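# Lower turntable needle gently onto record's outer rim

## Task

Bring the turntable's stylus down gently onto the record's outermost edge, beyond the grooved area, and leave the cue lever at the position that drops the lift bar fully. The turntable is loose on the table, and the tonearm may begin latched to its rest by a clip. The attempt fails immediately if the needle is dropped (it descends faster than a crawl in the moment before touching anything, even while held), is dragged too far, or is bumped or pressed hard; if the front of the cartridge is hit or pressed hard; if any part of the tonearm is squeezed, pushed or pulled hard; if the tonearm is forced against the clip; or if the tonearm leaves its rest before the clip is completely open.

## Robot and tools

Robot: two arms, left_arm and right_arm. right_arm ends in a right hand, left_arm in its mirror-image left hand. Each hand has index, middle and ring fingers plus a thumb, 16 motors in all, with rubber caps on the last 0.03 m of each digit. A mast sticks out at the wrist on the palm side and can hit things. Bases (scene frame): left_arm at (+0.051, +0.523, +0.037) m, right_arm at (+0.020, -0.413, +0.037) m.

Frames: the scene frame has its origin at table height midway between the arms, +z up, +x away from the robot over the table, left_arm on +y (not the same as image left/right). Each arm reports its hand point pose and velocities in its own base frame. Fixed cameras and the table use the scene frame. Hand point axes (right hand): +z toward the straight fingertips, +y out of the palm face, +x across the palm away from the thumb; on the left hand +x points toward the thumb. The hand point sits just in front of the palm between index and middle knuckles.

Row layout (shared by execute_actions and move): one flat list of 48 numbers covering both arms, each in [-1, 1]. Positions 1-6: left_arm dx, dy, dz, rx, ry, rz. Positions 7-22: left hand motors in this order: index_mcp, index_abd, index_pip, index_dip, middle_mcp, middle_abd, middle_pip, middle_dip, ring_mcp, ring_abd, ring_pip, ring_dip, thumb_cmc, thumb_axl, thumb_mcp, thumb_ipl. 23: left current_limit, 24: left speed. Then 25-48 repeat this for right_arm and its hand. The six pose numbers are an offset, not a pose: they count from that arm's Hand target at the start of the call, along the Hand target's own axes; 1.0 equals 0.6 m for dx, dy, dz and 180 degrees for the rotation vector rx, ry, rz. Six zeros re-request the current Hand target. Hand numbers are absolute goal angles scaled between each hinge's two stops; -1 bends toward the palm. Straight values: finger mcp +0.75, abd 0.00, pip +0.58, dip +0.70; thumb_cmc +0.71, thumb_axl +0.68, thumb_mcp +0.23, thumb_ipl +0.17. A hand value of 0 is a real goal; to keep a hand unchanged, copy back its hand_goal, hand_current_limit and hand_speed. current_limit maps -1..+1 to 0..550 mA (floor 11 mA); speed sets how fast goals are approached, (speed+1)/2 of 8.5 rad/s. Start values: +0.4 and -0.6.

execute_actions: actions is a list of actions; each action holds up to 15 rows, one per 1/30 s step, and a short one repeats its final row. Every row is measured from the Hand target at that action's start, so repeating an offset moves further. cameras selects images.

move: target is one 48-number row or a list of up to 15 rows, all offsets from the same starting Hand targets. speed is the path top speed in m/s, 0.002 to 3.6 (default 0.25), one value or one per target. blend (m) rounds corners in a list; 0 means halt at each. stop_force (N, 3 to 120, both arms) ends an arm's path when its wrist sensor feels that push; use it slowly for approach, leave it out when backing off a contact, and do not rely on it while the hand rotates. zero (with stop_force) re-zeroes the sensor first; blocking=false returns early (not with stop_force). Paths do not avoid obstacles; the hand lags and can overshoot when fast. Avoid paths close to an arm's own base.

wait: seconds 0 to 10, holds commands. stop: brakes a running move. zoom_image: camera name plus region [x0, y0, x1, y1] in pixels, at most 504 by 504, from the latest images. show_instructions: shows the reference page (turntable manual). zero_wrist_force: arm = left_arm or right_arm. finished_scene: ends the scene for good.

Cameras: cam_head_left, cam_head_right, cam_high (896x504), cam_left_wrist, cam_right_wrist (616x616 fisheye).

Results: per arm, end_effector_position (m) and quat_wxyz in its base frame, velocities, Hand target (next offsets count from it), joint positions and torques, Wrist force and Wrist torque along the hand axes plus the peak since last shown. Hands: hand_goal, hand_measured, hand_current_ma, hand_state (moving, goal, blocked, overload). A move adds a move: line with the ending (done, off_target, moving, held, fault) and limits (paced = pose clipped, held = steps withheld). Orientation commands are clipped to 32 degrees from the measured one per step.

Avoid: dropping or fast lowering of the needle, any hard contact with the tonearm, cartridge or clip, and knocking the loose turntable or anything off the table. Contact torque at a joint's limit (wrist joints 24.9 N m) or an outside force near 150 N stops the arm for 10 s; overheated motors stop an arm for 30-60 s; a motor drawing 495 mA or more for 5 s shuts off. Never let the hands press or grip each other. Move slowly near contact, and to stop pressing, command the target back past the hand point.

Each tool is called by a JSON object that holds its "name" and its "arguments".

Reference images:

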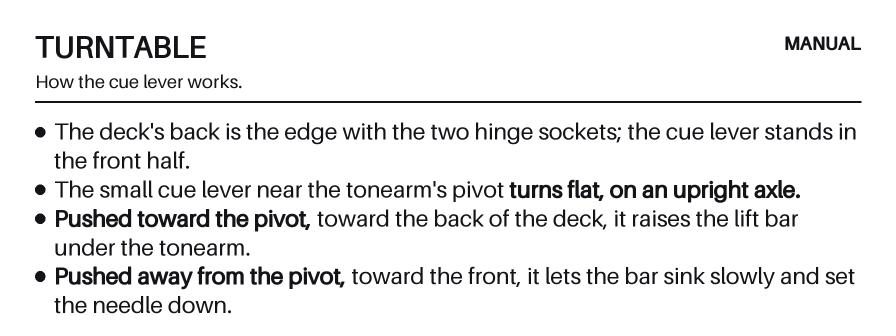

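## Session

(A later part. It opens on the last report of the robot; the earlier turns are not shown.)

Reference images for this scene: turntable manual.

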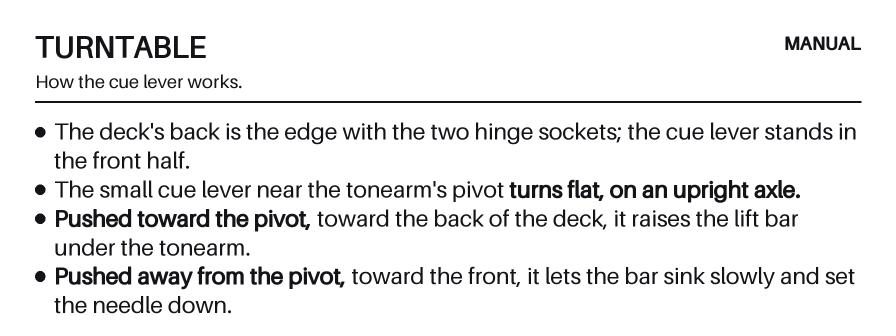

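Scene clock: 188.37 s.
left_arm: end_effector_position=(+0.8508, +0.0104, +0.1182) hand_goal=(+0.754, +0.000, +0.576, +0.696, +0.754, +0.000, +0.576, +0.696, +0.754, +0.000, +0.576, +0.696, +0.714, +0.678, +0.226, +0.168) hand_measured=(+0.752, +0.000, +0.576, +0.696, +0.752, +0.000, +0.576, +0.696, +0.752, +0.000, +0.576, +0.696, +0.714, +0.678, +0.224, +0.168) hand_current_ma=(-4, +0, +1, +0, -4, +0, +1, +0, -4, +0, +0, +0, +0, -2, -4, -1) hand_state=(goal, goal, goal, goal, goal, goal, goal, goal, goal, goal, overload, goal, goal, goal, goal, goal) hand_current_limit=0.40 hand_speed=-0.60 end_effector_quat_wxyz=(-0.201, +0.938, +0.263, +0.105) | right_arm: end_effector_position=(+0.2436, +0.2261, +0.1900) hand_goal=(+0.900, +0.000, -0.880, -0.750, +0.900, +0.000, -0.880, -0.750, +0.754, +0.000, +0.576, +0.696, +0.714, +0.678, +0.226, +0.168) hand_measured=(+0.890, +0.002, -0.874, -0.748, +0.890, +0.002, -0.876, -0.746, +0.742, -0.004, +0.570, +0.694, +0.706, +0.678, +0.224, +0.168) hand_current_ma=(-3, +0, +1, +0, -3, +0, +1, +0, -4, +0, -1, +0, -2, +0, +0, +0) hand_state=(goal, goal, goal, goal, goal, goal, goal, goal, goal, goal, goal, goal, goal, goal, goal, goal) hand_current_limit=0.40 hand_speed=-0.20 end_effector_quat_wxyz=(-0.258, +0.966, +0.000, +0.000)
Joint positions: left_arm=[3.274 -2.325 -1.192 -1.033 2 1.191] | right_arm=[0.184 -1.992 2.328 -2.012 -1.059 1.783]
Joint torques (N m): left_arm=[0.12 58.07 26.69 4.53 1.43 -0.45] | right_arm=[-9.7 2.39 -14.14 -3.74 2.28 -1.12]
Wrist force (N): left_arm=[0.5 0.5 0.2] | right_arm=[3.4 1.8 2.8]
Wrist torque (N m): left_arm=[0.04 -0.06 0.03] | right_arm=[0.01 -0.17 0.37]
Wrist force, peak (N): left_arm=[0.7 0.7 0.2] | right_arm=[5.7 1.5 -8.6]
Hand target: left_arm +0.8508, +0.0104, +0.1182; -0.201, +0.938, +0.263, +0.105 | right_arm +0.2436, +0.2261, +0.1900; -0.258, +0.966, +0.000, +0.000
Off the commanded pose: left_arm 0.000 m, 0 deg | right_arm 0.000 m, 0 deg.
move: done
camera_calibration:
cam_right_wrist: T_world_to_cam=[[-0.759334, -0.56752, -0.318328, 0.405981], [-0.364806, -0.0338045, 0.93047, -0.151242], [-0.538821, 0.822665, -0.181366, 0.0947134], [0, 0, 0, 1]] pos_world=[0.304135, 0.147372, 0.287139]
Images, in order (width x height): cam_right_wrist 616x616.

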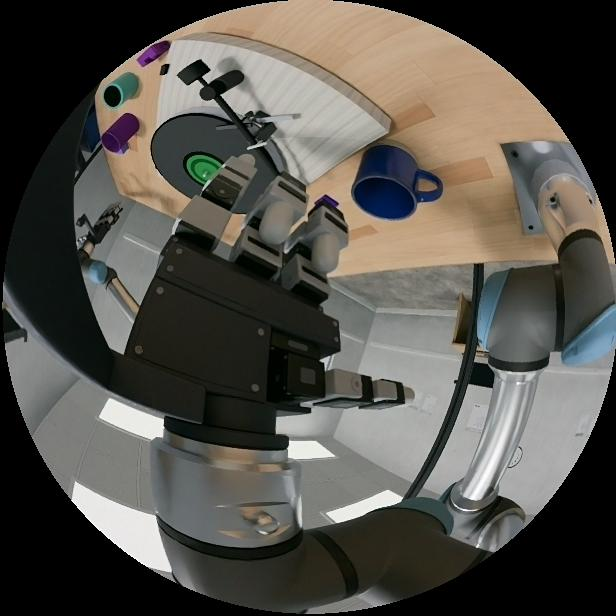

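{"name": "zoom_image", "arguments": {"camera": "cam_right_wrist", "region": [235, 125, 285, 165]}}

Scaled by 10.080 from the camera's 616x616 image, which has a finer 880x880 frame.

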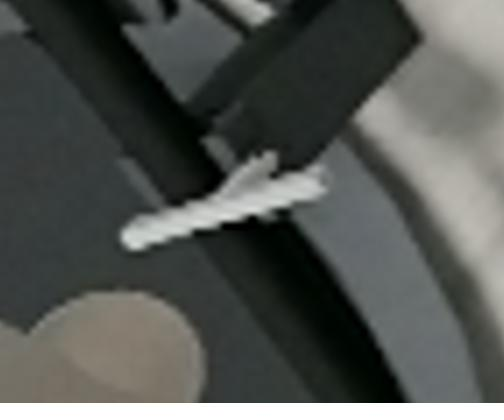

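{"name": "move", "arguments": {"target": [[0,0,0,0,0,0,0.754,0,0.576,0.696,0.754,0,0.576,0.696,0.754,0,0.576,0.696,0.714,0.678,0.226,0.168,0.4,-0.6,0.0202,0.0208,0.0072,0,0,0,0.9,0,-0.88,-0.75,0.9,0,-0.88,-0.75,0.754,0,0.576,0.696,0.714,0.678,0.226,0.168,0.4,-0.2],[0,0,0,0,0,0,0.754,0,0.576,0.696,0.754,0,0.576,0.696,0.754,0,0.576,0.696,0.714,0.678,0.226,0.168,0.4,-0.6,0.0202,0.0492,0.0562,0,0,0,0.9,0,-0.88,-0.75,0.9,0,-0.88,-0.75,0.754,0,0.576,0.696,0.714,0.678,0.226,0.168,0.4,-0.2]], "speed": 0.06, "blend": [0.003,0], "cameras": ["cam_right_wrist"]}}

{"name": "zoom_image", "arguments": {"camera": "cam_right_wrist", "region": [220, 90, 300, 170]}}

{"name": "move", "arguments": {"target": [[0,0,0,0,0,0,0.754,0,0.576,0.696,0.754,0,0.576,0.696,0.754,0,0.576,0.696,0.714,0.678,0.226,0.168,0.4,-0.6,-0.0184,-0.0099,0.0058,0,0,0,0.9,0,-0.88,-0.75,0.9,0,-0.88,-0.75,0.754,0,0.576,0.696,0.714,0.678,0.226,0.168,0.4,-0.2]], "speed": 0.03, "stop_force": 3, "cameras": ["cam_right_wrist"]}}

{"name": "zoom_image", "arguments": {"camera": "cam_right_wrist", "region": [220, 90, 300, 170]}}

Scene clock: 214.93 s.
left_arm: end_effector_position=(+0.8508, +0.0104, +0.1182) hand_goal=(+0.754, +0.000, +0.576, +0.696, +0.754, +0.000, +0.576, +0.696, +0.754, +0.000, +0.576, +0.696, +0.714, +0.678, +0.226, +0.168) hand_measured=(+0.752, +0.000, +0.576, +0.696, +0.752, +0.000, +0.576, +0.696, +0.752, +0.000, +0.576, +0.696, +0.714, +0.678, +0.224, +0.168) hand_current_ma=(-4, +0, +1, +0, -4, +0, +1, +0, -4, +0, +0, +0, +0, -2, -4, -1) hand_state=(goal, goal, goal, goal, goal, goal, goal, goal, goal, goal, overload, goal, goal, goal, goal, goal) hand_current_limit=0.40 hand_speed=-0.60 end_effector_quat_wxyz=(-0.201, +0.938, +0.263, +0.105) | right_arm: end_effector_position=(+0.2557, +0.2173, +0.1460) hand_goal=(+0.900, +0.000, -0.880, -0.750, +0.900, +0.000, -0.880, -0.750, +0.754, +0.000, +0.576, +0.696, +0.714, +0.678, +0.226, +0.168) hand_measured=(+0.890, +0.002, -0.874, -0.748, +0.890, +0.002, -0.876, -0.746, +0.742, -0.004, +0.570, +0.694, +0.706, +0.678, +0.224, +0.168) hand_current_ma=(-3, +0, +1, +0, -3, +0, +1, +0, -4, +0, -1, +0, -2, +0, +0, +0) hand_state=(goal, goal, goal, goal, goal, goal, goal, goal, goal, goal, goal, goal, goal, goal, goal, goal) hand_current_limit=0.40 hand_speed=-0.20 end_effector_quat_wxyz=(-0.258, +0.966, +0.000, +0.000)
Joint positions: left_arm=[3.274 -2.325 -1.192 -1.033 2 1.191] | right_arm=[0.149 -1.918 2.404 -2.141 -1.055 1.742]
Joint torques (N m): left_arm=[0.63 59.19 27.05 4.47 1.36 -0.37] | right_arm=[11.78 -12.56 -24.39 -1.76 0.29 1.38]
Wrist force (N): left_arm=[0.3 0.5 0.5] | right_arm=[3.6 1.8 2.5]
Wrist torque (N m): left_arm=[0.02 -0.02 0.01] | right_arm=[0.03 -0.18 0.33]
Wrist force, peak (N): left_arm=[0.5 0.8 0.2] | right_arm=[3.9 1.9 3.0]
Hand target: left_arm +0.8508, +0.0104, +0.1182; -0.201, +0.938, +0.263, +0.105 | right_arm +0.2557, +0.2173, +0.1461; -0.258, +0.966, +0.000, +0.000
Off the commanded pose: left_arm 0.000 m, 0 deg | right_arm 0.000 m, 0 deg.
move: done
camera_calibration:
cam_right_wrist: T_world_to_cam=[[-0.759425, -0.567568, -0.318025, 0.396155], [-0.364495, -0.0337335, 0.930594, -0.106226], [-0.538903, 0.822635, -0.181257, 0.100396], [0, 0, 0, 1]] pos_world=[0.316235, 0.138672, 0.243038]
Images, in order (width x height): cam_right_wrist 616x616.

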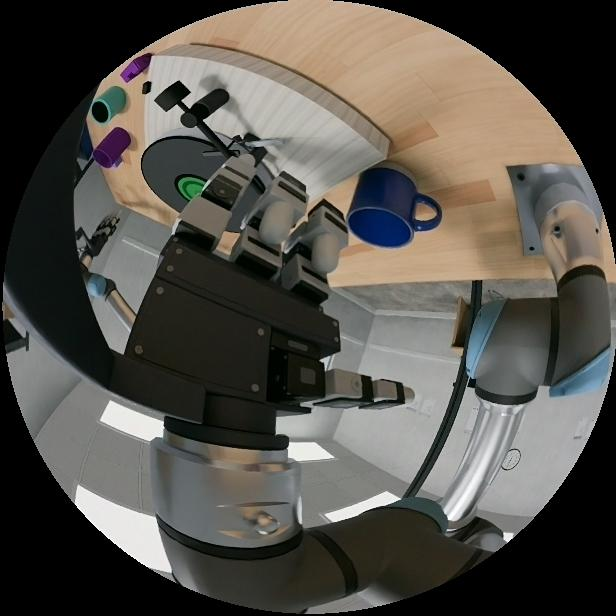

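Scaled by 6.300 from the camera's 616x616 image, which has a finer 880x880 frame.

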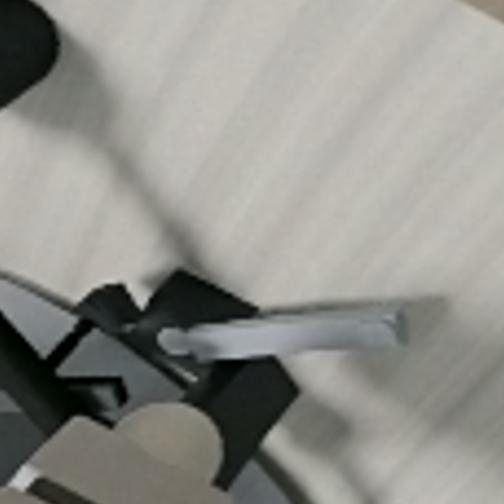

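Scene clock: 216.37 s.
left_arm: end_effector_position=(+0.8508, +0.0104, +0.1182) hand_goal=(+0.754, +0.000, +0.576, +0.696, +0.754, +0.000, +0.576, +0.696, +0.754, +0.000, +0.576, +0.696, +0.714, +0.678, +0.226, +0.168) hand_measured=(+0.752, +0.000, +0.576, +0.696, +0.752, +0.000, +0.576, +0.696, +0.752, +0.000, +0.576, +0.696, +0.714, +0.678, +0.224, +0.168) hand_current_ma=(-4, +0, +1, +0, -4, +0, +1, +0, -4, +0, +0, +0, +0, -2, -4, -1) hand_state=(goal, goal, goal, goal, goal, goal, goal, goal, goal, goal, overload, goal, goal, goal, goal, goal) hand_current_limit=0.40 hand_speed=-0.60 end_effector_quat_wxyz=(-0.201, +0.938, +0.263, +0.105) | right_arm: end_effector_position=(+0.2447, +0.2241, +0.1460) hand_goal=(+0.900, +0.000, -0.880, -0.750, +0.900, +0.000, -0.880, -0.750, +0.754, +0.000, +0.576, +0.696, +0.714, +0.678, +0.226, +0.168) hand_measured=(+0.890, +0.002, -0.874, -0.748, +0.890, +0.002, -0.876, -0.746, +0.728, -0.046, +0.564, +0.692, +0.706, +0.678, +0.224, +0.168) hand_current_ma=(-3, +0, +1, +0, -3, +0, +1, +0, -16, -33, -4, -1, -2, +0, +0, +0) hand_state=(goal, goal, goal, goal, goal, goal, goal, goal, blocked, blocked, goal, goal, goal, goal, goal, goal) hand_current_limit=0.40 hand_speed=-0.20 end_effector_quat_wxyz=(-0.258, +0.966, +0.000, +0.000)
Joint positions: left_arm=[3.274 -2.325 -1.192 -1.033 2 1.191] | right_arm=[0.177 -1.933 2.417 -2.156 -1.058 1.775]
Joint torques (N m): left_arm=[-0.12 59.53 27.37 4.49 1.61 -0.39] | right_arm=[-10.68 2.81 -25.54 -0.52 2.32 -1.37]
Wrist force (N): left_arm=[0.0 0.7 0.3] | right_arm=[5.7 2.7 1.1]
Wrist torque (N m): left_arm=[0.07 0.02 -0.02] | right_arm=[0.09 0.08 0.61]
Wrist force, peak (N): left_arm=[0.6 0.4 0.4] | right_arm=[6.3 2.9 0.3]
Hand target: left_arm +0.8508, +0.0104, +0.1182; -0.201, +0.938, +0.263, +0.105 | right_arm +0.2447, +0.2241, +0.1460; -0.258, +0.966, +0.000, +0.000
Off the commanded pose: left_arm 0.000 m, 0 deg | right_arm 0.000 m, 0 deg.
move: contact (right_arm)
camera_calibration:
cam_right_wrist: T_world_to_cam=[[-0.759332, -0.567587, -0.318213, 0.391681], [-0.364704, -0.0337739, 0.930511, -0.109916], [-0.538893, 0.822621, -0.181355, 0.0888965], [0, 0, 0, 1]] pos_world=[0.305235, 0.145472, 0.243038]
Images, in order (width x height): cam_right_wrist 616x616.

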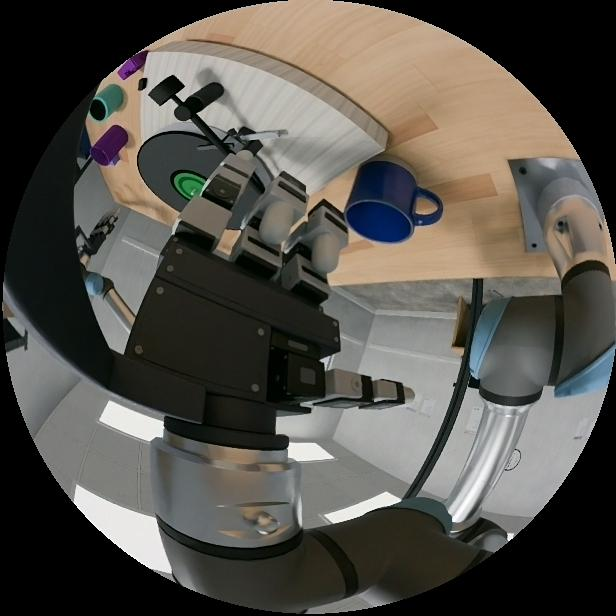

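Scaled by 6.300 from the camera's 616x616 image, which has a finer 880x880 frame.

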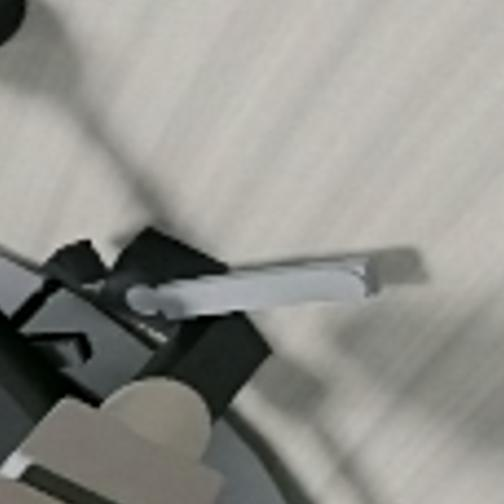

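{"name": "move", "arguments": {"target": [[0,0,0,0,0,0,0.754,0,0.576,0.696,0.754,0,0.576,0.696,0.754,0,0.576,0.696,0.714,0.678,0.226,0.168,0.4,-0.6,0.0167,0.009,-0.005,0,0,0,0.9,0,-0.88,-0.75,0.9,0,-0.88,-0.75,0.754,0,0.576,0.696,0.714,0.678,0.226,0.168,0.4,-0.2],[0,0,0,0,0,0,0.754,0,0.576,0.696,0.754,0,0.576,0.696,0.754,0,0.576,0.696,0.714,0.678,0.226,0.168,0.4,-0.6,0.0167,-0.05,-0.10,0,0,0,0.9,0,-0.88,-0.75,0.9,0,-0.88,-0.75,0.754,0,0.576,0.696,0.714,0.678,0.226,0.168,0.4,-0.2],[0,0,0,0,0,0,0.754,0,0.576,0.696,0.754,0,0.576,0.696,0.754,0,0.576,0.696,0.714,0.678,0.226,0.168,0.4,-0.6,-0.06,-0.05,-0.10,0,0,0,0.9,0,-0.88,-0.75,0.9,0,-0.88,-0.75,0.754,0,0.576,0.696,0.714,0.678,0.226,0.168,0.4,-0.2]], "speed": 0.08, "blend": [0.003,0.01,0], "cameras": ["cam_right_wrist"]}}

{"name": "zoom_image", "arguments": {"camera": "cam_right_wrist", "region": [200, 70, 320, 190]}}

Scene clock: 222.20 s.
left_arm: end_effector_position=(+0.8508, +0.0104, +0.1182) hand_goal=(+0.754, +0.000, +0.576, +0.696, +0.754, +0.000, +0.576, +0.696, +0.754, +0.000, +0.576, +0.696, +0.714, +0.678, +0.226, +0.168) hand_measured=(+0.752, +0.000, +0.576, +0.696, +0.752, +0.000, +0.576, +0.696, +0.752, +0.000, +0.576, +0.696, +0.714, +0.678, +0.224, +0.168) hand_current_ma=(-4, +0, +1, +0, -4, +0, +1, +0, -4, +0, +0, +0, +0, -2, -4, -1) hand_state=(goal, goal, goal, goal, goal, goal, goal, goal, goal, goal, overload, goal, goal, goal, goal, goal) hand_current_limit=0.40 hand_speed=-0.60 end_effector_quat_wxyz=(-0.201, +0.938, +0.263, +0.105) | right_arm: end_effector_position=(+0.2087, +0.2203, +0.2130) hand_goal=(+0.900, +0.000, -0.880, -0.750, +0.900, +0.000, -0.880, -0.750, +0.754, +0.000, +0.576, +0.696, +0.714, +0.678, +0.226, +0.168) hand_measured=(+0.890, +0.002, -0.874, -0.748, +0.890, +0.002, -0.876, -0.746, +0.740, -0.002, +0.570, +0.692, +0.706, +0.678, +0.224, +0.168) hand_current_ma=(-3, +0, +1, +0, -3, +0, +1, +0, -5, +0, -1, +0, -2, +0, +0, +0) hand_state=(goal, goal, goal, goal, goal, goal, goal, goal, goal, goal, goal, goal, goal, goal, goal, goal) hand_current_limit=0.40 hand_speed=-0.20 end_effector_quat_wxyz=(-0.258, +0.966, +0.000, +0.000)
Joint positions: left_arm=[3.274 -2.325 -1.192 -1.033 2 1.191] | right_arm=[0.187 -2.121 2.329 -1.885 -1.059 1.786]
Joint torques (N m): left_arm=[0.64 59.23 27.91 4.54 1.55 -0.41] | right_arm=[-12.17 -0.5 -27.15 -3.9 1.09 -1.47]
Wrist force (N): left_arm=[0.4 0.4 0.2] | right_arm=[3.8 1.6 2.9]
Wrist torque (N m): left_arm=[0.03 -0.04 0.02] | right_arm=[-0.01 -0.23 0.38]
Wrist force, peak (N): left_arm=[0.4 0.9 0.2] | right_arm=[5.9 2.5 1.0]
Hand target: left_arm +0.8508, +0.0104, +0.1182; -0.201, +0.938, +0.263, +0.105 | right_arm +0.2087, +0.2202, +0.2130; -0.258, +0.966, +0.000, +0.000
Off the commanded pose: left_arm 0.000 m, 0 deg | right_arm 0.000 m, 0 deg.
move: done
camera_calibration:
cam_right_wrist: T_world_to_cam=[[-0.759309, -0.5677, -0.318066, 0.383415], [-0.364581, -0.0337324, 0.93056, -0.185576], [-0.539008, 0.822544, -0.18136, 0.0848984], [0, 0, 0, 1]] pos_world=[0.269234, 0.141573, 0.310038]
Images, in order (width x height): cam_right_wrist 616x616.

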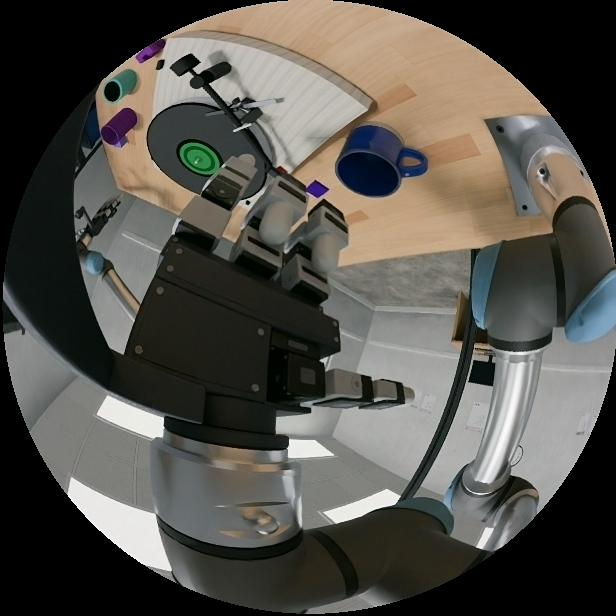

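Scaled by 4.200 from the camera's 616x616 image, which has a finer 880x880 frame.

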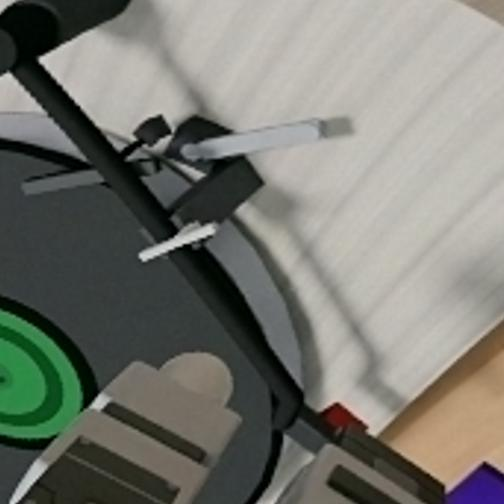

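{"name": "move", "arguments": {"target": [[0,0,0,0,0,0,0.754,0,0.576,0.696,0.754,0,0.576,0.696,0.754,0,0.576,0.696,0.714,0.678,0.226,0.168,0.4,-0.6,0.1255,-0.115,0.0664,0.3333,0,0,0.754,0,0.576,0.696,0.754,0,0.576,0.696,0.754,0,0.576,0.696,0.714,0.678,0.226,0.168,0.4,-0.2],[0,0,0,0,0,0,0.754,0,0.576,0.696,0.754,0,0.576,0.696,0.754,0,0.576,0.696,0.714,0.678,0.226,0.168,0.4,-0.6,0.1255,-0.1644,0.2643,0.3333,0,0,0.754,0,0.576,0.696,0.754,0,0.576,0.696,0.754,0,0.576,0.696,0.714,0.678,0.226,0.168,0.4,-0.2]], "speed": 0.2, "cameras": ["cam_right_wrist", "cam_head_left"]}}

{"name": "zoom_image", "arguments": {"camera": "cam_right_wrist", "region": [260, 40, 380, 160]}}

Scene clock: 236.77 s.
left_arm: end_effector_position=(+0.8508, +0.0104, +0.1182) hand_goal=(+0.754, +0.000, +0.576, +0.696, +0.754, +0.000, +0.576, +0.696, +0.754, +0.000, +0.576, +0.696, +0.714, +0.678, +0.226, +0.168) hand_measured=(+0.752, +0.000, +0.576, +0.696, +0.752, +0.000, +0.576, +0.696, +0.752, +0.000, +0.576, +0.696, +0.714, +0.678, +0.224, +0.168) hand_current_ma=(-4, +0, +1, +0, -4, +0, +1, +0, -4, +0, +0, +0, +0, -2, -4, -1) hand_state=(goal, goal, goal, goal, goal, goal, goal, goal, goal, goal, overload, goal, goal, goal, goal, goal) hand_current_limit=0.40 hand_speed=-0.60 end_effector_quat_wxyz=(-0.201, +0.938, +0.263, +0.105) | right_arm: end_effector_position=(+0.2841, +0.3848, +0.1247) hand_goal=(+0.754, +0.000, +0.576, +0.696, +0.754, +0.000, +0.576, +0.696, +0.754, +0.000, +0.576, +0.696, +0.714, +0.678, +0.226, +0.168) hand_measured=(+0.744, +0.002, +0.570, +0.692, +0.746, +0.002, +0.570, +0.692, +0.740, -0.002, +0.570, +0.692, +0.706, +0.678, +0.224, +0.168) hand_current_ma=(-3, +0, -1, +0, -2, +0, -1, +0, -5, +0, -1, +0, -2, +0, +0, +0) hand_state=(goal, goal, goal, goal, goal, goal, goal, goal, goal, goal, goal, goal, goal, goal, goal, goal) hand_current_limit=0.40 hand_speed=-0.20 end_effector_quat_wxyz=(+0.706, -0.708, +0.000, +0.000)
Joint positions: left_arm=[3.274 -2.325 -1.192 -1.033 2 1.191] | right_arm=[0.071 -1.475 2.255 -0.755 0.071 -0.025]
Joint torques (N m): left_arm=[0.26 58.96 27.72 4.47 1.51 -0.32] | right_arm=[1.67 -13.16 -6.95 -1.54 0.92 1.56]
Wrist force (N): left_arm=[0.5 0.0 -0.1] | right_arm=[3.0 3.2 -1.8]
Wrist torque (N m): left_arm=[0.01 -0.07 0.04] | right_arm=[0.28 0.09 0.27]
Wrist force, peak (N): left_arm=[0.6 0.7 0.3] | right_arm=[3.5 4.4 -0.1]
Hand target: left_arm +0.8508, +0.0104, +0.1182; -0.201, +0.938, +0.263, +0.105 | right_arm +0.2840, +0.3848, +0.1247; +0.706, -0.708, +0.000, +0.000
Off the commanded pose: left_arm 0.000 m, 0 deg | right_arm 0.000 m, 0 deg.
move: done
camera_calibration:
cam_right_wrist: T_world_to_cam=[[-0.759296, -0.00823719, -0.650693, 0.332157], [-0.364787, -0.822655, 0.436085, 0.294847], [-0.538888, 0.568482, 0.621634, -0.0282566], [0, 0, 0, 1]] pos_world=[0.344535, 0.261357, 0.105119]
Images, in order (width x height): cam_head_left 896x504, cam_right_wrist 616x616.

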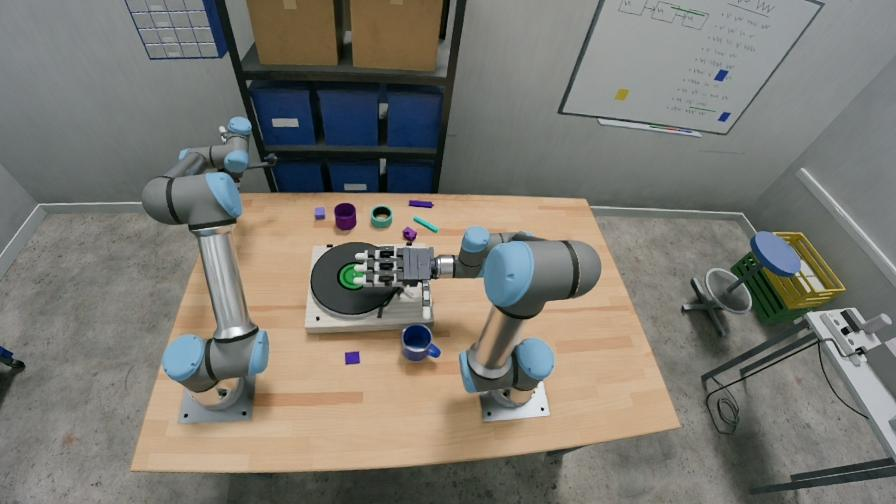

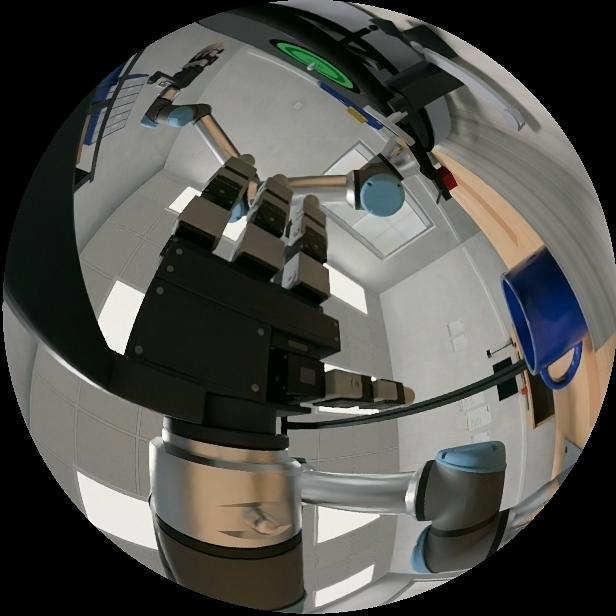

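Scaled by 4.200 from the camera's 616x616 image, which has a finer 880x880 frame.

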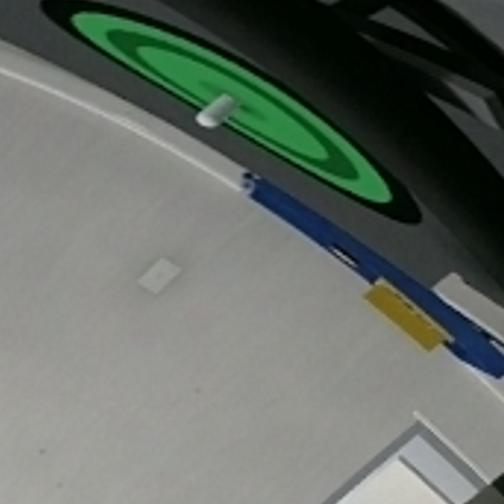

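{"name": "zoom_image", "arguments": {"camera": "cam_right_wrist", "region": [340, 10, 540, 210]}}

{"name": "zoom_image", "arguments": {"camera": "cam_right_wrist", "region": [350, 60, 450, 160]}}

Scaled by 2.520 from the camera's 616x616 image, which has a finer 880x880 frame.

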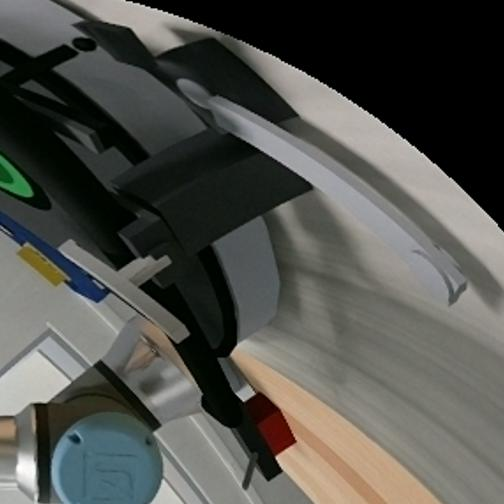

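Scaled by 5.040 from the camera's 616x616 image, which has a finer 880x880 frame.

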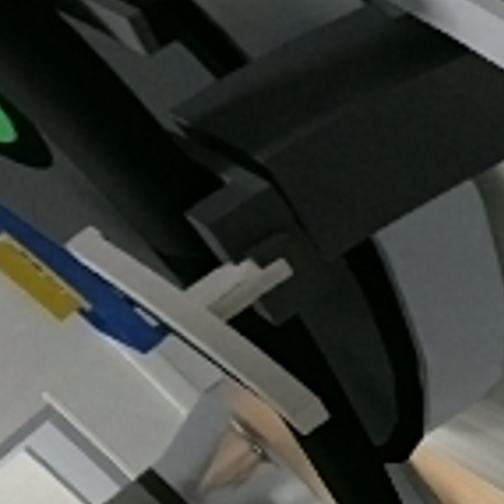

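{"name": "move", "arguments": {"target": [[0,0,0,0,0,0,0.754,0,0.576,0.696,0.754,0,0.576,0.696,0.754,0,0.576,0.696,0.714,0.678,0.226,0.168,0.4,-0.6,0,-0.0667,-0.1417,0,0,0,0.754,0,0.576,0.696,0.754,0,0.576,0.696,0.754,0,0.576,0.696,0.714,0.678,0.226,0.168,0.4,-0.2],[0,0,0,0,0,0,0.754,0,0.576,0.696,0.754,0,0.576,0.696,0.754,0,0.576,0.696,0.714,0.678,0.226,0.168,0.4,-0.6,-0.0742,-0.1333,-0.2605,-0.3333,0,0,0.9,0,-0.88,-0.75,0.9,0,-0.88,-0.75,0.754,0,0.576,0.696,0.714,0.678,0.226,0.168,0.4,-0.2],[0,0,0,0,0,0,0.754,0,0.576,0.696,0.754,0,0.576,0.696,0.754,0,0.576,0.696,0.714,0.678,0.226,0.168,0.4,-0.6,-0.0742,-0.0822,-0.2605,-0.3333,0,0,0.9,0,-0.88,-0.75,0.9,0,-0.88,-0.75,0.754,0,0.576,0.696,0.714,0.678,0.226,0.168,0.4,-0.2]], "speed": 0.2, "cameras": ["cam_right_wrist"]}}

{"name": "zoom_image", "arguments": {"camera": "cam_right_wrist", "region": [210, 90, 310, 190]}}

Scene clock: 266.13 s.
left_arm: end_effector_position=(+0.8508, +0.0104, +0.1182) hand_goal=(+0.754, +0.000, +0.576, +0.696, +0.754, +0.000, +0.576, +0.696, +0.754, +0.000, +0.576, +0.696, +0.714, +0.678, +0.226, +0.168) hand_measured=(+0.752, +0.000, +0.576, +0.696, +0.752, +0.000, +0.576, +0.696, +0.752, +0.000, +0.576, +0.696, +0.714, +0.678, +0.224, +0.168) hand_current_ma=(-4, +0, +1, +0, -4, +0, +1, +0, -4, +0, +0, +0, +0, -2, -4, -1) hand_state=(goal, goal, goal, goal, goal, goal, goal, goal, goal, goal, overload, goal, goal, goal, goal, goal) hand_current_limit=0.40 hand_speed=-0.60 end_effector_quat_wxyz=(-0.201, +0.938, +0.263, +0.105) | right_arm: end_effector_position=(+0.2395, +0.2286, +0.1743) hand_goal=(+0.900, +0.000, -0.880, -0.750, +0.900, +0.000, -0.880, -0.750, +0.754, +0.000, +0.576, +0.696, +0.714, +0.678, +0.226, +0.168) hand_measured=(+0.890, +0.002, -0.874, -0.748, +0.890, +0.002, -0.874, -0.746, +0.740, -0.002, +0.570, +0.692, +0.706, +0.678, +0.224, +0.168) hand_current_ma=(-3, +0, +1, +0, -3, +0, +1, +0, -5, +0, -1, +0, -2, +0, +0, +0) hand_state=(goal, goal, goal, goal, goal, goal, goal, goal, goal, goal, goal, goal, goal, goal, goal, goal) hand_current_limit=0.40 hand_speed=-0.20 end_effector_quat_wxyz=(-0.258, +0.966, +0.000, +0.000)
Joint positions: left_arm=[3.274 -2.325 -1.192 -1.033 2 1.191] | right_arm=[0.195 -1.979 2.366 -2.069 -1.06 1.795]
Joint torques (N m): left_arm=[0.78 59.43 28.68 4.5 1.46 -0.35] | right_arm=[13.2 -11.52 -27.48 -0.83 0.08 1.5]
Wrist force (N): left_arm=[0.0 0.3 0.3] | right_arm=[3.5 1.6 2.6]
Wrist torque (N m): left_arm=[0.00 0.02 -0.02] | right_arm=[0.02 -0.18 0.32]
Wrist force, peak (N): left_arm=[0.3 0.9 0.5] | right_arm=[3.8 1.9 3.5]
Hand target: left_arm +0.8508, +0.0104, +0.1182; -0.201, +0.938, +0.263, +0.105 | right_arm +0.2395, +0.2286, +0.1743; -0.258, +0.966, +0.000, +0.000
Off the commanded pose: left_arm 0.000 m, 0 deg | right_arm 0.000 m, 0 deg.
move: done
camera_calibration:
cam_right_wrist: T_world_to_cam=[[-0.759497, -0.567459, -0.318049, 0.399221], [-0.364516, -0.0337006, 0.930587, -0.138085], [-0.538788, 0.822712, -0.181252, 0.0875344], [0, 0, 0, 1]] pos_world=[0.300036, 0.149872, 0.271338]
Images, in order (width x height): cam_right_wrist 616x616.

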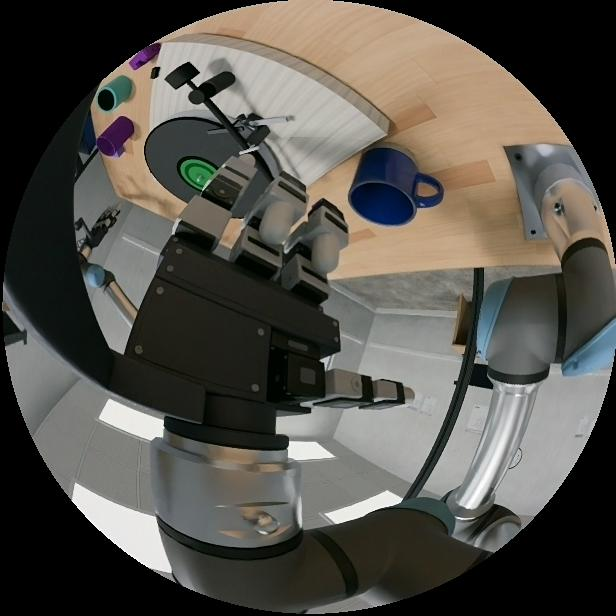

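Scaled by 5.040 from the camera's 616x616 image, which has a finer 880x880 frame.

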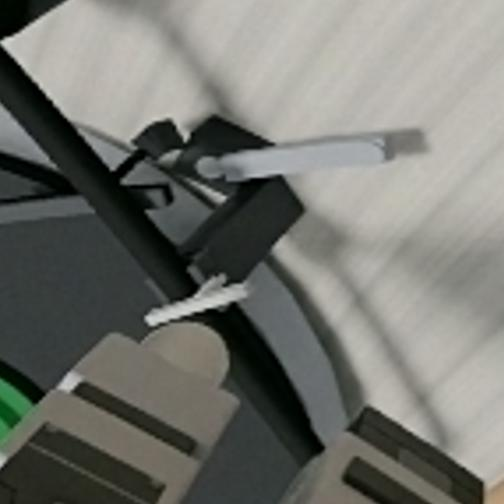

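{"name": "move", "arguments": {"target": [[0,0,0,0,0,0,0.754,0,0.576,0.696,0.754,0,0.576,0.696,0.754,0,0.576,0.696,0.714,0.678,0.226,0.168,0.4,-0.6,0,0.015,0.026,0,0,0,0.9,0,-0.88,-0.75,0.9,0,-0.88,-0.75,0.754,0,0.576,0.696,0.714,0.678,0.226,0.168,0.4,-0.2]], "speed": 0.015, "stop_force": 3, "cameras": ["cam_right_wrist"]}}

{"name": "zoom_image", "arguments": {"camera": "cam_right_wrist", "region": [210, 90, 310, 190]}}

Scene clock: 271.13 s.
left_arm: end_effector_position=(+0.8508, +0.0104, +0.1182) hand_goal=(+0.754, +0.000, +0.576, +0.696, +0.754, +0.000, +0.576, +0.696, +0.754, +0.000, +0.576, +0.696, +0.714, +0.678, +0.226, +0.168) hand_measured=(+0.752, +0.000, +0.576, +0.696, +0.752, +0.000, +0.576, +0.696, +0.752, +0.000, +0.576, +0.696, +0.714, +0.678, +0.224, +0.168) hand_current_ma=(-4, +0, +1, +0, -4, +0, +1, +0, -4, +0, +0, +0, +0, -2, -4, -1) hand_state=(goal, goal, goal, goal, goal, goal, goal, goal, goal, goal, overload, goal, goal, goal, goal, goal) hand_current_limit=0.40 hand_speed=-0.60 end_effector_quat_wxyz=(-0.201, +0.938, +0.263, +0.105) | right_arm: end_effector_position=(+0.2395, +0.2286, +0.1576) hand_goal=(+0.900, +0.000, -0.880, -0.750, +0.900, +0.000, -0.880, -0.750, +0.754, +0.000, +0.576, +0.696, +0.714, +0.678, +0.226, +0.168) hand_measured=(+0.890, +0.002, -0.874, -0.748, +0.890, +0.002, -0.874, -0.746, +0.742, -0.002, +0.570, +0.692, +0.706, +0.678, +0.224, +0.168) hand_current_ma=(-3, +0, +1, +0, -3, +0, +1, +0, -4, +0, -1, +0, -2, +0, +0, +0) hand_state=(goal, goal, goal, goal, goal, goal, goal, goal, goal, goal, goal, goal, goal, goal, goal, goal) hand_current_limit=0.40 hand_speed=-0.20 end_effector_quat_wxyz=(-0.258, +0.966, +0.000, +0.000)
Joint positions: left_arm=[3.274 -2.325 -1.192 -1.033 2 1.191] | right_arm=[0.195 -1.956 2.4 -2.126 -1.06 1.795]
Joint torques (N m): left_arm=[-0.32 59.03 27.38 4.58 1.51 -0.4] | right_arm=[-3.96 -10.79 -25.24 -3.1 1.42 -0.93]
Wrist force (N): left_arm=[0.4 0.3 0.1] | right_arm=[3.7 1.3 -2.0]
Wrist torque (N m): left_arm=[0.03 -0.05 0.03] | right_arm=[0.34 0.16 0.32]
Wrist force, peak (N): left_arm=[0.2 0.9 0.3] | right_arm=[3.3 1.3 -7.1]
Hand target: left_arm +0.8508, +0.0104, +0.1182; -0.201, +0.938, +0.263, +0.105 | right_arm +0.2395, +0.2286, +0.1577; -0.258, +0.966, +0.000, +0.000 (not the last commanded pose)
Off the commanded pose: left_arm 0.000 m, 0 deg | right_arm 0.001 m, 0 deg.
move: contact (right_arm)
camera_calibration:
cam_right_wrist: T_world_to_cam=[[-0.759302, -0.567633, -0.318203, 0.393948], [-0.364702, -0.0337767, 0.930511, -0.122552], [-0.538937, 0.822589, -0.18137, 0.0846182], [0, 0, 0, 1]] pos_world=[0.300035, 0.149872, 0.254738]
Images, in order (width x height): cam_right_wrist 616x616.

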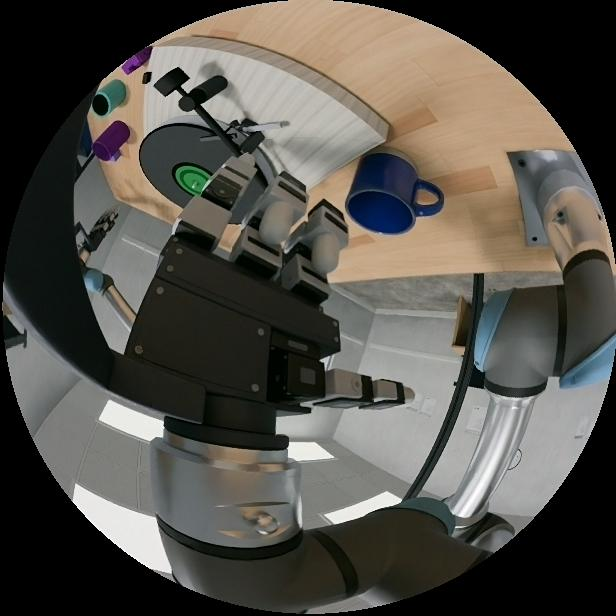

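Scaled by 5.040 from the camera's 616x616 image, which has a finer 880x880 frame.

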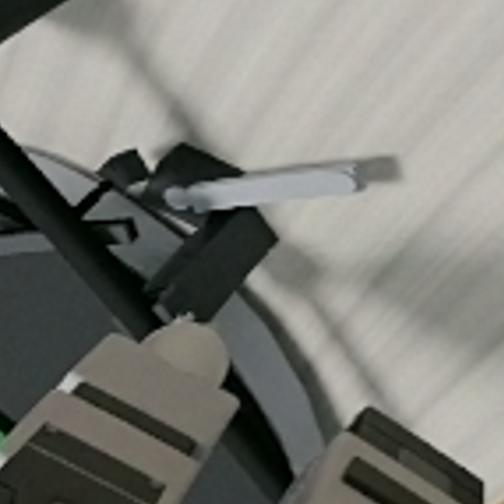

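{"name": "move", "arguments": {"target": [[0,0,0,0,0,0,0.754,0,0.576,0.696,0.754,0,0.576,0.696,0.754,0,0.576,0.696,0.714,0.678,0.226,0.168,0.4,-0.6,0,-0.0145,-0.0251,0,0,0,0.9,0,-0.88,-0.75,0.9,0,-0.88,-0.75,0.754,0,0.576,0.696,0.714,0.678,0.226,0.168,0.4,-0.2],[0,0,0,0,0,0,0.754,0,0.576,0.696,0.754,0,0.576,0.696,0.754,0,0.576,0.696,0.714,0.678,0.226,0.168,0.4,-0.6,-0.0278,-0.0287,-0.017,0,0,0,0.9,0,-0.88,-0.75,0.9,0,-0.88,-0.75,0.754,0,0.576,0.696,0.714,0.678,0.226,0.168,0.4,-0.2],[0,0,0,0,0,0,0.754,0,0.576,0.696,0.754,0,0.576,0.696,0.754,0,0.576,0.696,0.714,0.678,0.226,0.168,0.4,-0.6,-0.0278,-0.0037,0.0263,0,0,0,0.9,0,-0.88,-0.75,0.9,0,-0.88,-0.75,0.754,0,0.576,0.696,0.714,0.678,0.226,0.168,0.4,-0.2]], "speed": 0.05, "blend": [0.003,0.003,0], "cameras": ["cam_right_wrist"]}}

{"name": "zoom_image", "arguments": {"camera": "cam_right_wrist", "region": [210, 90, 310, 190]}}

{"name": "move", "arguments": {"target": [[0,0,0,0,0,0,0.754,0,0.576,0.696,0.754,0,0.576,0.696,0.754,0,0.576,0.696,0.714,0.678,0.226,0.168,0.4,-0.6,0.0184,0.01,-0.0057,0,0,0,0.9,0,-0.88,-0.75,0.9,0,-0.88,-0.75,0.754,0,0.576,0.696,0.714,0.678,0.226,0.168,0.4,-0.2]], "speed": 0.03, "stop_force": 3, "cameras": ["cam_right_wrist"]}}

{"name": "zoom_image", "arguments": {"camera": "cam_right_wrist", "region": [210, 90, 310, 190]}}

Scene clock: 277.80 s.
left_arm: end_effector_position=(+0.8508, +0.0104, +0.1182) hand_goal=(+0.754, +0.000, +0.576, +0.696, +0.754, +0.000, +0.576, +0.696, +0.754, +0.000, +0.576, +0.696, +0.714, +0.678, +0.226, +0.168) hand_measured=(+0.752, +0.000, +0.576, +0.696, +0.752, +0.000, +0.576, +0.696, +0.752, +0.000, +0.576, +0.696, +0.714, +0.678, +0.224, +0.168) hand_current_ma=(-4, +0, +1, +0, -4, +0, +1, +0, -4, +0, +0, +0, +0, -2, -4, -1) hand_state=(goal, goal, goal, goal, goal, goal, goal, goal, goal, goal, overload, goal, goal, goal, goal, goal) hand_current_limit=0.40 hand_speed=-0.60 end_effector_quat_wxyz=(-0.201, +0.938, +0.263, +0.105) | right_arm: end_effector_position=(+0.2228, +0.2383, +0.1450) hand_goal=(+0.900, +0.000, -0.880, -0.750, +0.900, +0.000, -0.880, -0.750, +0.754, +0.000, +0.576, +0.696, +0.714, +0.678, +0.226, +0.168) hand_measured=(+0.890, +0.002, -0.874, -0.748, +0.890, +0.002, -0.874, -0.746, +0.742, -0.002, +0.570, +0.692, +0.706, +0.678, +0.224, +0.168) hand_current_ma=(-3, +0, +1, +0, -3, +0, +1, +0, -4, +0, -1, +0, -2, +0, +0, +0) hand_state=(goal, goal, goal, goal, goal, goal, goal, goal, goal, goal, goal, goal, goal, goal, goal, goal) hand_current_limit=0.40 hand_speed=-0.20 end_effector_quat_wxyz=(-0.258, +0.966, +0.000, +0.000)
Joint positions: left_arm=[3.274 -2.325 -1.192 -1.033 2 1.191] | right_arm=[0.241 -1.956 2.443 -2.193 -1.065 1.847]
Joint torques (N m): left_arm=[0.47 59.26 29.16 4.66 1.61 -0.35] | right_arm=[3.35 -12.04 -26.18 -1.08 0.47 1.5]
Wrist force (N): left_arm=[0.3 0.3 0.2] | right_arm=[3.6 1.7 2.9]
Wrist torque (N m): left_arm=[0.01 -0.03 0.01] | right_arm=[0.00 -0.20 0.41]
Wrist force, peak (N): left_arm=[0.7 0.7 0.4] | right_arm=[3.8 2.1 3.0]
Hand target: left_arm +0.8508, +0.0104, +0.1182; -0.201, +0.938, +0.263, +0.105 | right_arm +0.2228, +0.2384, +0.1451; -0.258, +0.966, +0.000, +0.000
Off the commanded pose: left_arm 0.000 m, 0 deg | right_arm 0.000 m, 0 deg.
move: done
camera_calibration:
cam_right_wrist: T_world_to_cam=[[-0.759405, -0.567566, -0.318078, 0.382809], [-0.364538, -0.033765, 0.930576, -0.116651], [-0.538903, 0.822635, -0.181258, 0.0652273], [0, 0, 0, 1]] pos_world=[0.283335, 0.159672, 0.242138]
Images, in order (width x height): cam_right_wrist 616x616.

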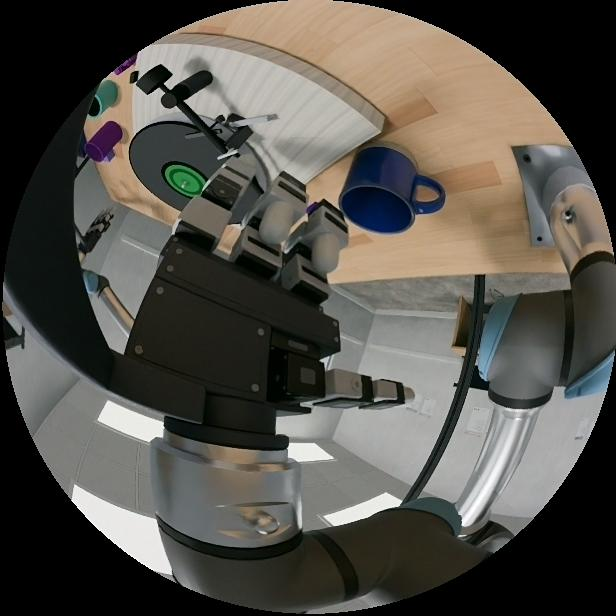

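Scaled by 5.040 from the camera's 616x616 image, which has a finer 880x880 frame.

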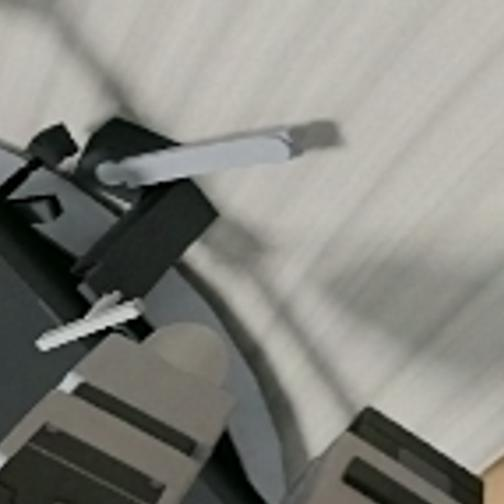

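Scene clock: 279.27 s.
left_arm: end_effector_position=(+0.8508, +0.0104, +0.1182) hand_goal=(+0.754, +0.000, +0.576, +0.696, +0.754, +0.000, +0.576, +0.696, +0.754, +0.000, +0.576, +0.696, +0.714, +0.678, +0.226, +0.168) hand_measured=(+0.752, +0.000, +0.576, +0.696, +0.752, +0.000, +0.576, +0.696, +0.752, +0.000, +0.576, +0.696, +0.714, +0.678, +0.224, +0.168) hand_current_ma=(-4, +0, +1, +0, -4, +0, +1, +0, -4, +0, +0, +0, +0, -2, -4, -1) hand_state=(goal, goal, goal, goal, goal, goal, goal, goal, goal, goal, overload, goal, goal, goal, goal, goal) hand_current_limit=0.40 hand_speed=-0.60 end_effector_quat_wxyz=(-0.201, +0.938, +0.263, +0.105) | right_arm: end_effector_position=(+0.2339, +0.2315, +0.1451) hand_goal=(+0.900, +0.000, -0.880, -0.750, +0.900, +0.000, -0.880, -0.750, +0.754, +0.000, +0.576, +0.696, +0.714, +0.678, +0.226, +0.168) hand_measured=(+0.890, +0.002, -0.874, -0.748, +0.890, +0.002, -0.874, -0.746, +0.748, +0.020, +0.574, +0.694, +0.706, +0.678, +0.224, +0.168) hand_current_ma=(-3, +0, +1, +0, -3, +0, +1, +0, -1, +7, +0, +0, -2, +0, +0, +0) hand_state=(goal, goal, goal, goal, goal, goal, goal, goal, goal, goal, goal, goal, goal, goal, goal, goal) hand_current_limit=0.40 hand_speed=-0.20 end_effector_quat_wxyz=(-0.258, +0.966, +0.000, +0.000)
Joint positions: left_arm=[3.274 -2.325 -1.192 -1.033 2 1.191] | right_arm=[0.209 -1.944 2.431 -2.176 -1.061 1.811]
Joint torques (N m): left_arm=[0.23 59.55 29.31 4.49 1.52 -0.41] | right_arm=[12.25 -12.31 -13.68 -4.11 0.22 1.51]
Wrist force (N): left_arm=[0.2 0.4 0.3] | right_arm=[3.1 1.9 2.9]
Wrist torque (N m): left_arm=[0.02 -0.01 0.00] | right_arm=[0.00 -0.32 0.31]
Wrist force, peak (N): left_arm=[0.7 0.3 0.4] | right_arm=[3.6 1.8 2.9]
Hand target: left_arm +0.8508, +0.0104, +0.1182; -0.201, +0.938, +0.263, +0.105 | right_arm +0.2339, +0.2315, +0.1451; -0.258, +0.966, +0.000, +0.000
Off the commanded pose: left_arm 0.000 m, 0 deg | right_arm 0.000 m, 0 deg.
move: done
camera_calibration:
cam_right_wrist: T_world_to_cam=[[-0.759261, -0.567696, -0.31819, 0.387251], [-0.364683, -0.0338068, 0.930518, -0.112811], [-0.539008, 0.822544, -0.181361, 0.0769007], [0, 0, 0, 1]] pos_world=[0.294334, 0.152772, 0.242138]
Images, in order (width x height): cam_right_wrist 616x616.

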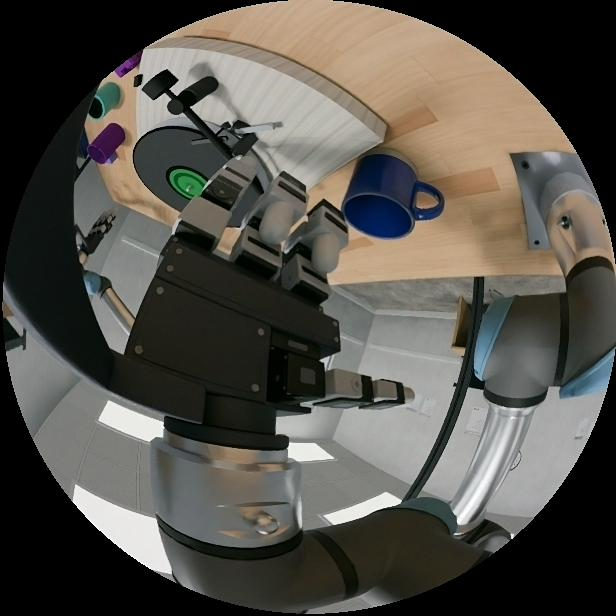

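Scaled by 5.040 from the camera's 616x616 image, which has a finer 880x880 frame.

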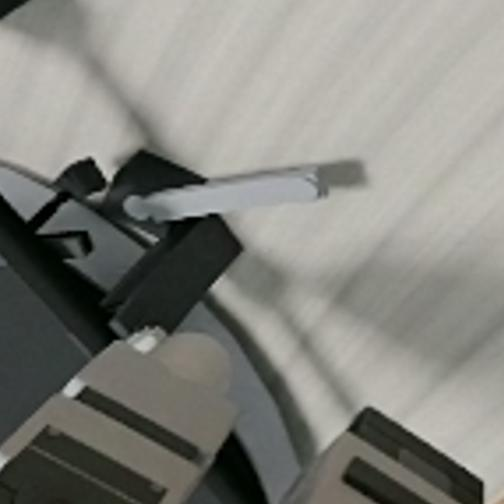

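{"name": "move", "arguments": {"target": [[0,0,0,0,0,0,0.754,0,0.576,0.696,0.754,0,0.576,0.696,0.754,0,0.576,0.696,0.714,0.678,0.226,0.168,0.4,-0.6,0.0071,0.0038,-0.0022,0,0,0,0.9,0,-0.88,-0.75,0.9,0,-0.88,-0.75,0.754,0,0.576,0.696,0.714,0.678,0.226,0.168,0.4,-0.2]], "speed": 0.03, "stop_force": 3, "cameras": ["cam_right_wrist"]}}

{"name": "zoom_image", "arguments": {"camera": "cam_right_wrist", "region": [220, 120, 280, 180]}}

Scene clock: 284.10 s.
left_arm: end_effector_position=(+0.8508, +0.0104, +0.1182) hand_goal=(+0.754, +0.000, +0.576, +0.696, +0.754, +0.000, +0.576, +0.696, +0.754, +0.000, +0.576, +0.696, +0.714, +0.678, +0.226, +0.168) hand_measured=(+0.752, +0.000, +0.576, +0.696, +0.752, +0.000, +0.576, +0.696, +0.752, +0.000, +0.576, +0.696, +0.714, +0.678, +0.224, +0.168) hand_current_ma=(-4, +0, +1, +0, -4, +0, +1, +0, -4, +0, +0, +0, +0, -2, -4, -1) hand_state=(goal, goal, goal, goal, goal, goal, goal, goal, goal, goal, overload, goal, goal, goal, goal, goal) hand_current_limit=0.40 hand_speed=-0.60 end_effector_quat_wxyz=(-0.201, +0.938, +0.263, +0.105) | right_arm: end_effector_position=(+0.2381, +0.2288, +0.1451) hand_goal=(+0.900, +0.000, -0.880, -0.750, +0.900, +0.000, -0.880, -0.750, +0.754, +0.000, +0.576, +0.696, +0.714, +0.678, +0.226, +0.168) hand_measured=(+0.890, +0.002, -0.874, -0.748, +0.890, +0.002, -0.874, -0.746, +0.756, +0.032, +0.578, +0.696, +0.706, +0.678, +0.224, +0.168) hand_current_ma=(-3, +0, +1, +0, -3, +0, +1, +0, +0, +18, +0, +0, -2, +0, +0, +0) hand_state=(goal, goal, goal, goal, goal, goal, goal, goal, goal, blocked, goal, goal, goal, goal, goal, goal) hand_current_limit=0.40 hand_speed=-0.20 end_effector_quat_wxyz=(-0.258, +0.966, +0.000, +0.000)
Joint positions: left_arm=[3.274 -2.325 -1.192 -1.033 2 1.191] | right_arm=[0.197 -1.939 2.426 -2.17 -1.06 1.797]
Joint torques (N m): left_arm=[0.29 58.59 29.32 4.51 1.59 -0.39] | right_arm=[10.87 -12.36 -16.49 -4.19 0.43 1.65]
Wrist force (N): left_arm=[0.3 0.1 0.2] | right_arm=[2.1 0.8 3.3]
Wrist torque (N m): left_arm=[-0.02 -0.02 0.02] | right_arm=[-0.07 -0.46 0.24]
Wrist force, peak (N): left_arm=[0.7 0.4 0.3] | right_arm=[3.1 2.0 3.2]
Hand target: left_arm +0.8508, +0.0104, +0.1182; -0.201, +0.938, +0.263, +0.105 | right_arm +0.2381, +0.2288, +0.1451; -0.258, +0.966, +0.000, +0.000
Off the commanded pose: left_arm 0.000 m, 0 deg | right_arm 0.000 m, 0 deg.
move: done
camera_calibration:
cam_right_wrist: T_world_to_cam=[[-0.759261, -0.567696, -0.31819, 0.389039], [-0.364683, -0.0338068, 0.930518, -0.111331], [-0.539008, 0.822544, -0.181361, 0.0813571], [0, 0, 0, 1]] pos_world=[0.298634, 0.150172, 0.242138]
Images, in order (width x height): cam_right_wrist 616x616.

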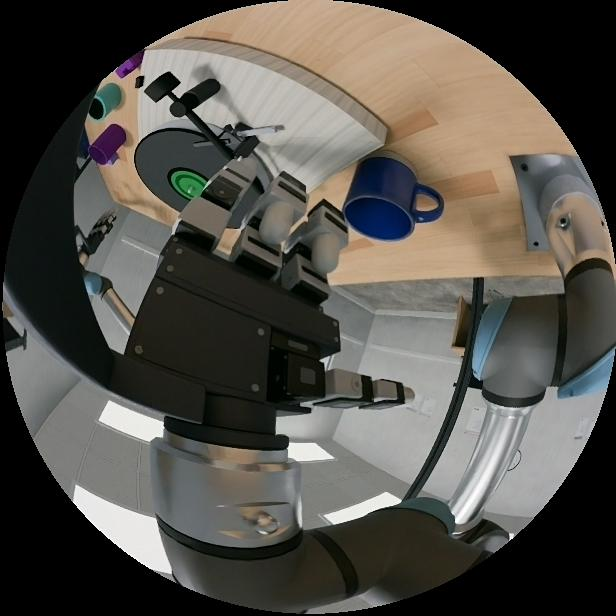

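Scaled by 8.400 from the camera's 616x616 image, which has a finer 880x880 frame.

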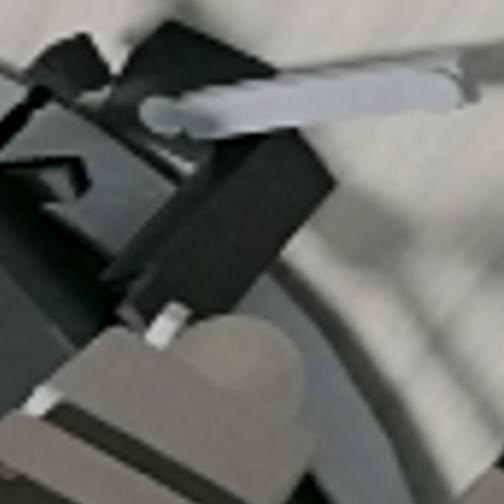

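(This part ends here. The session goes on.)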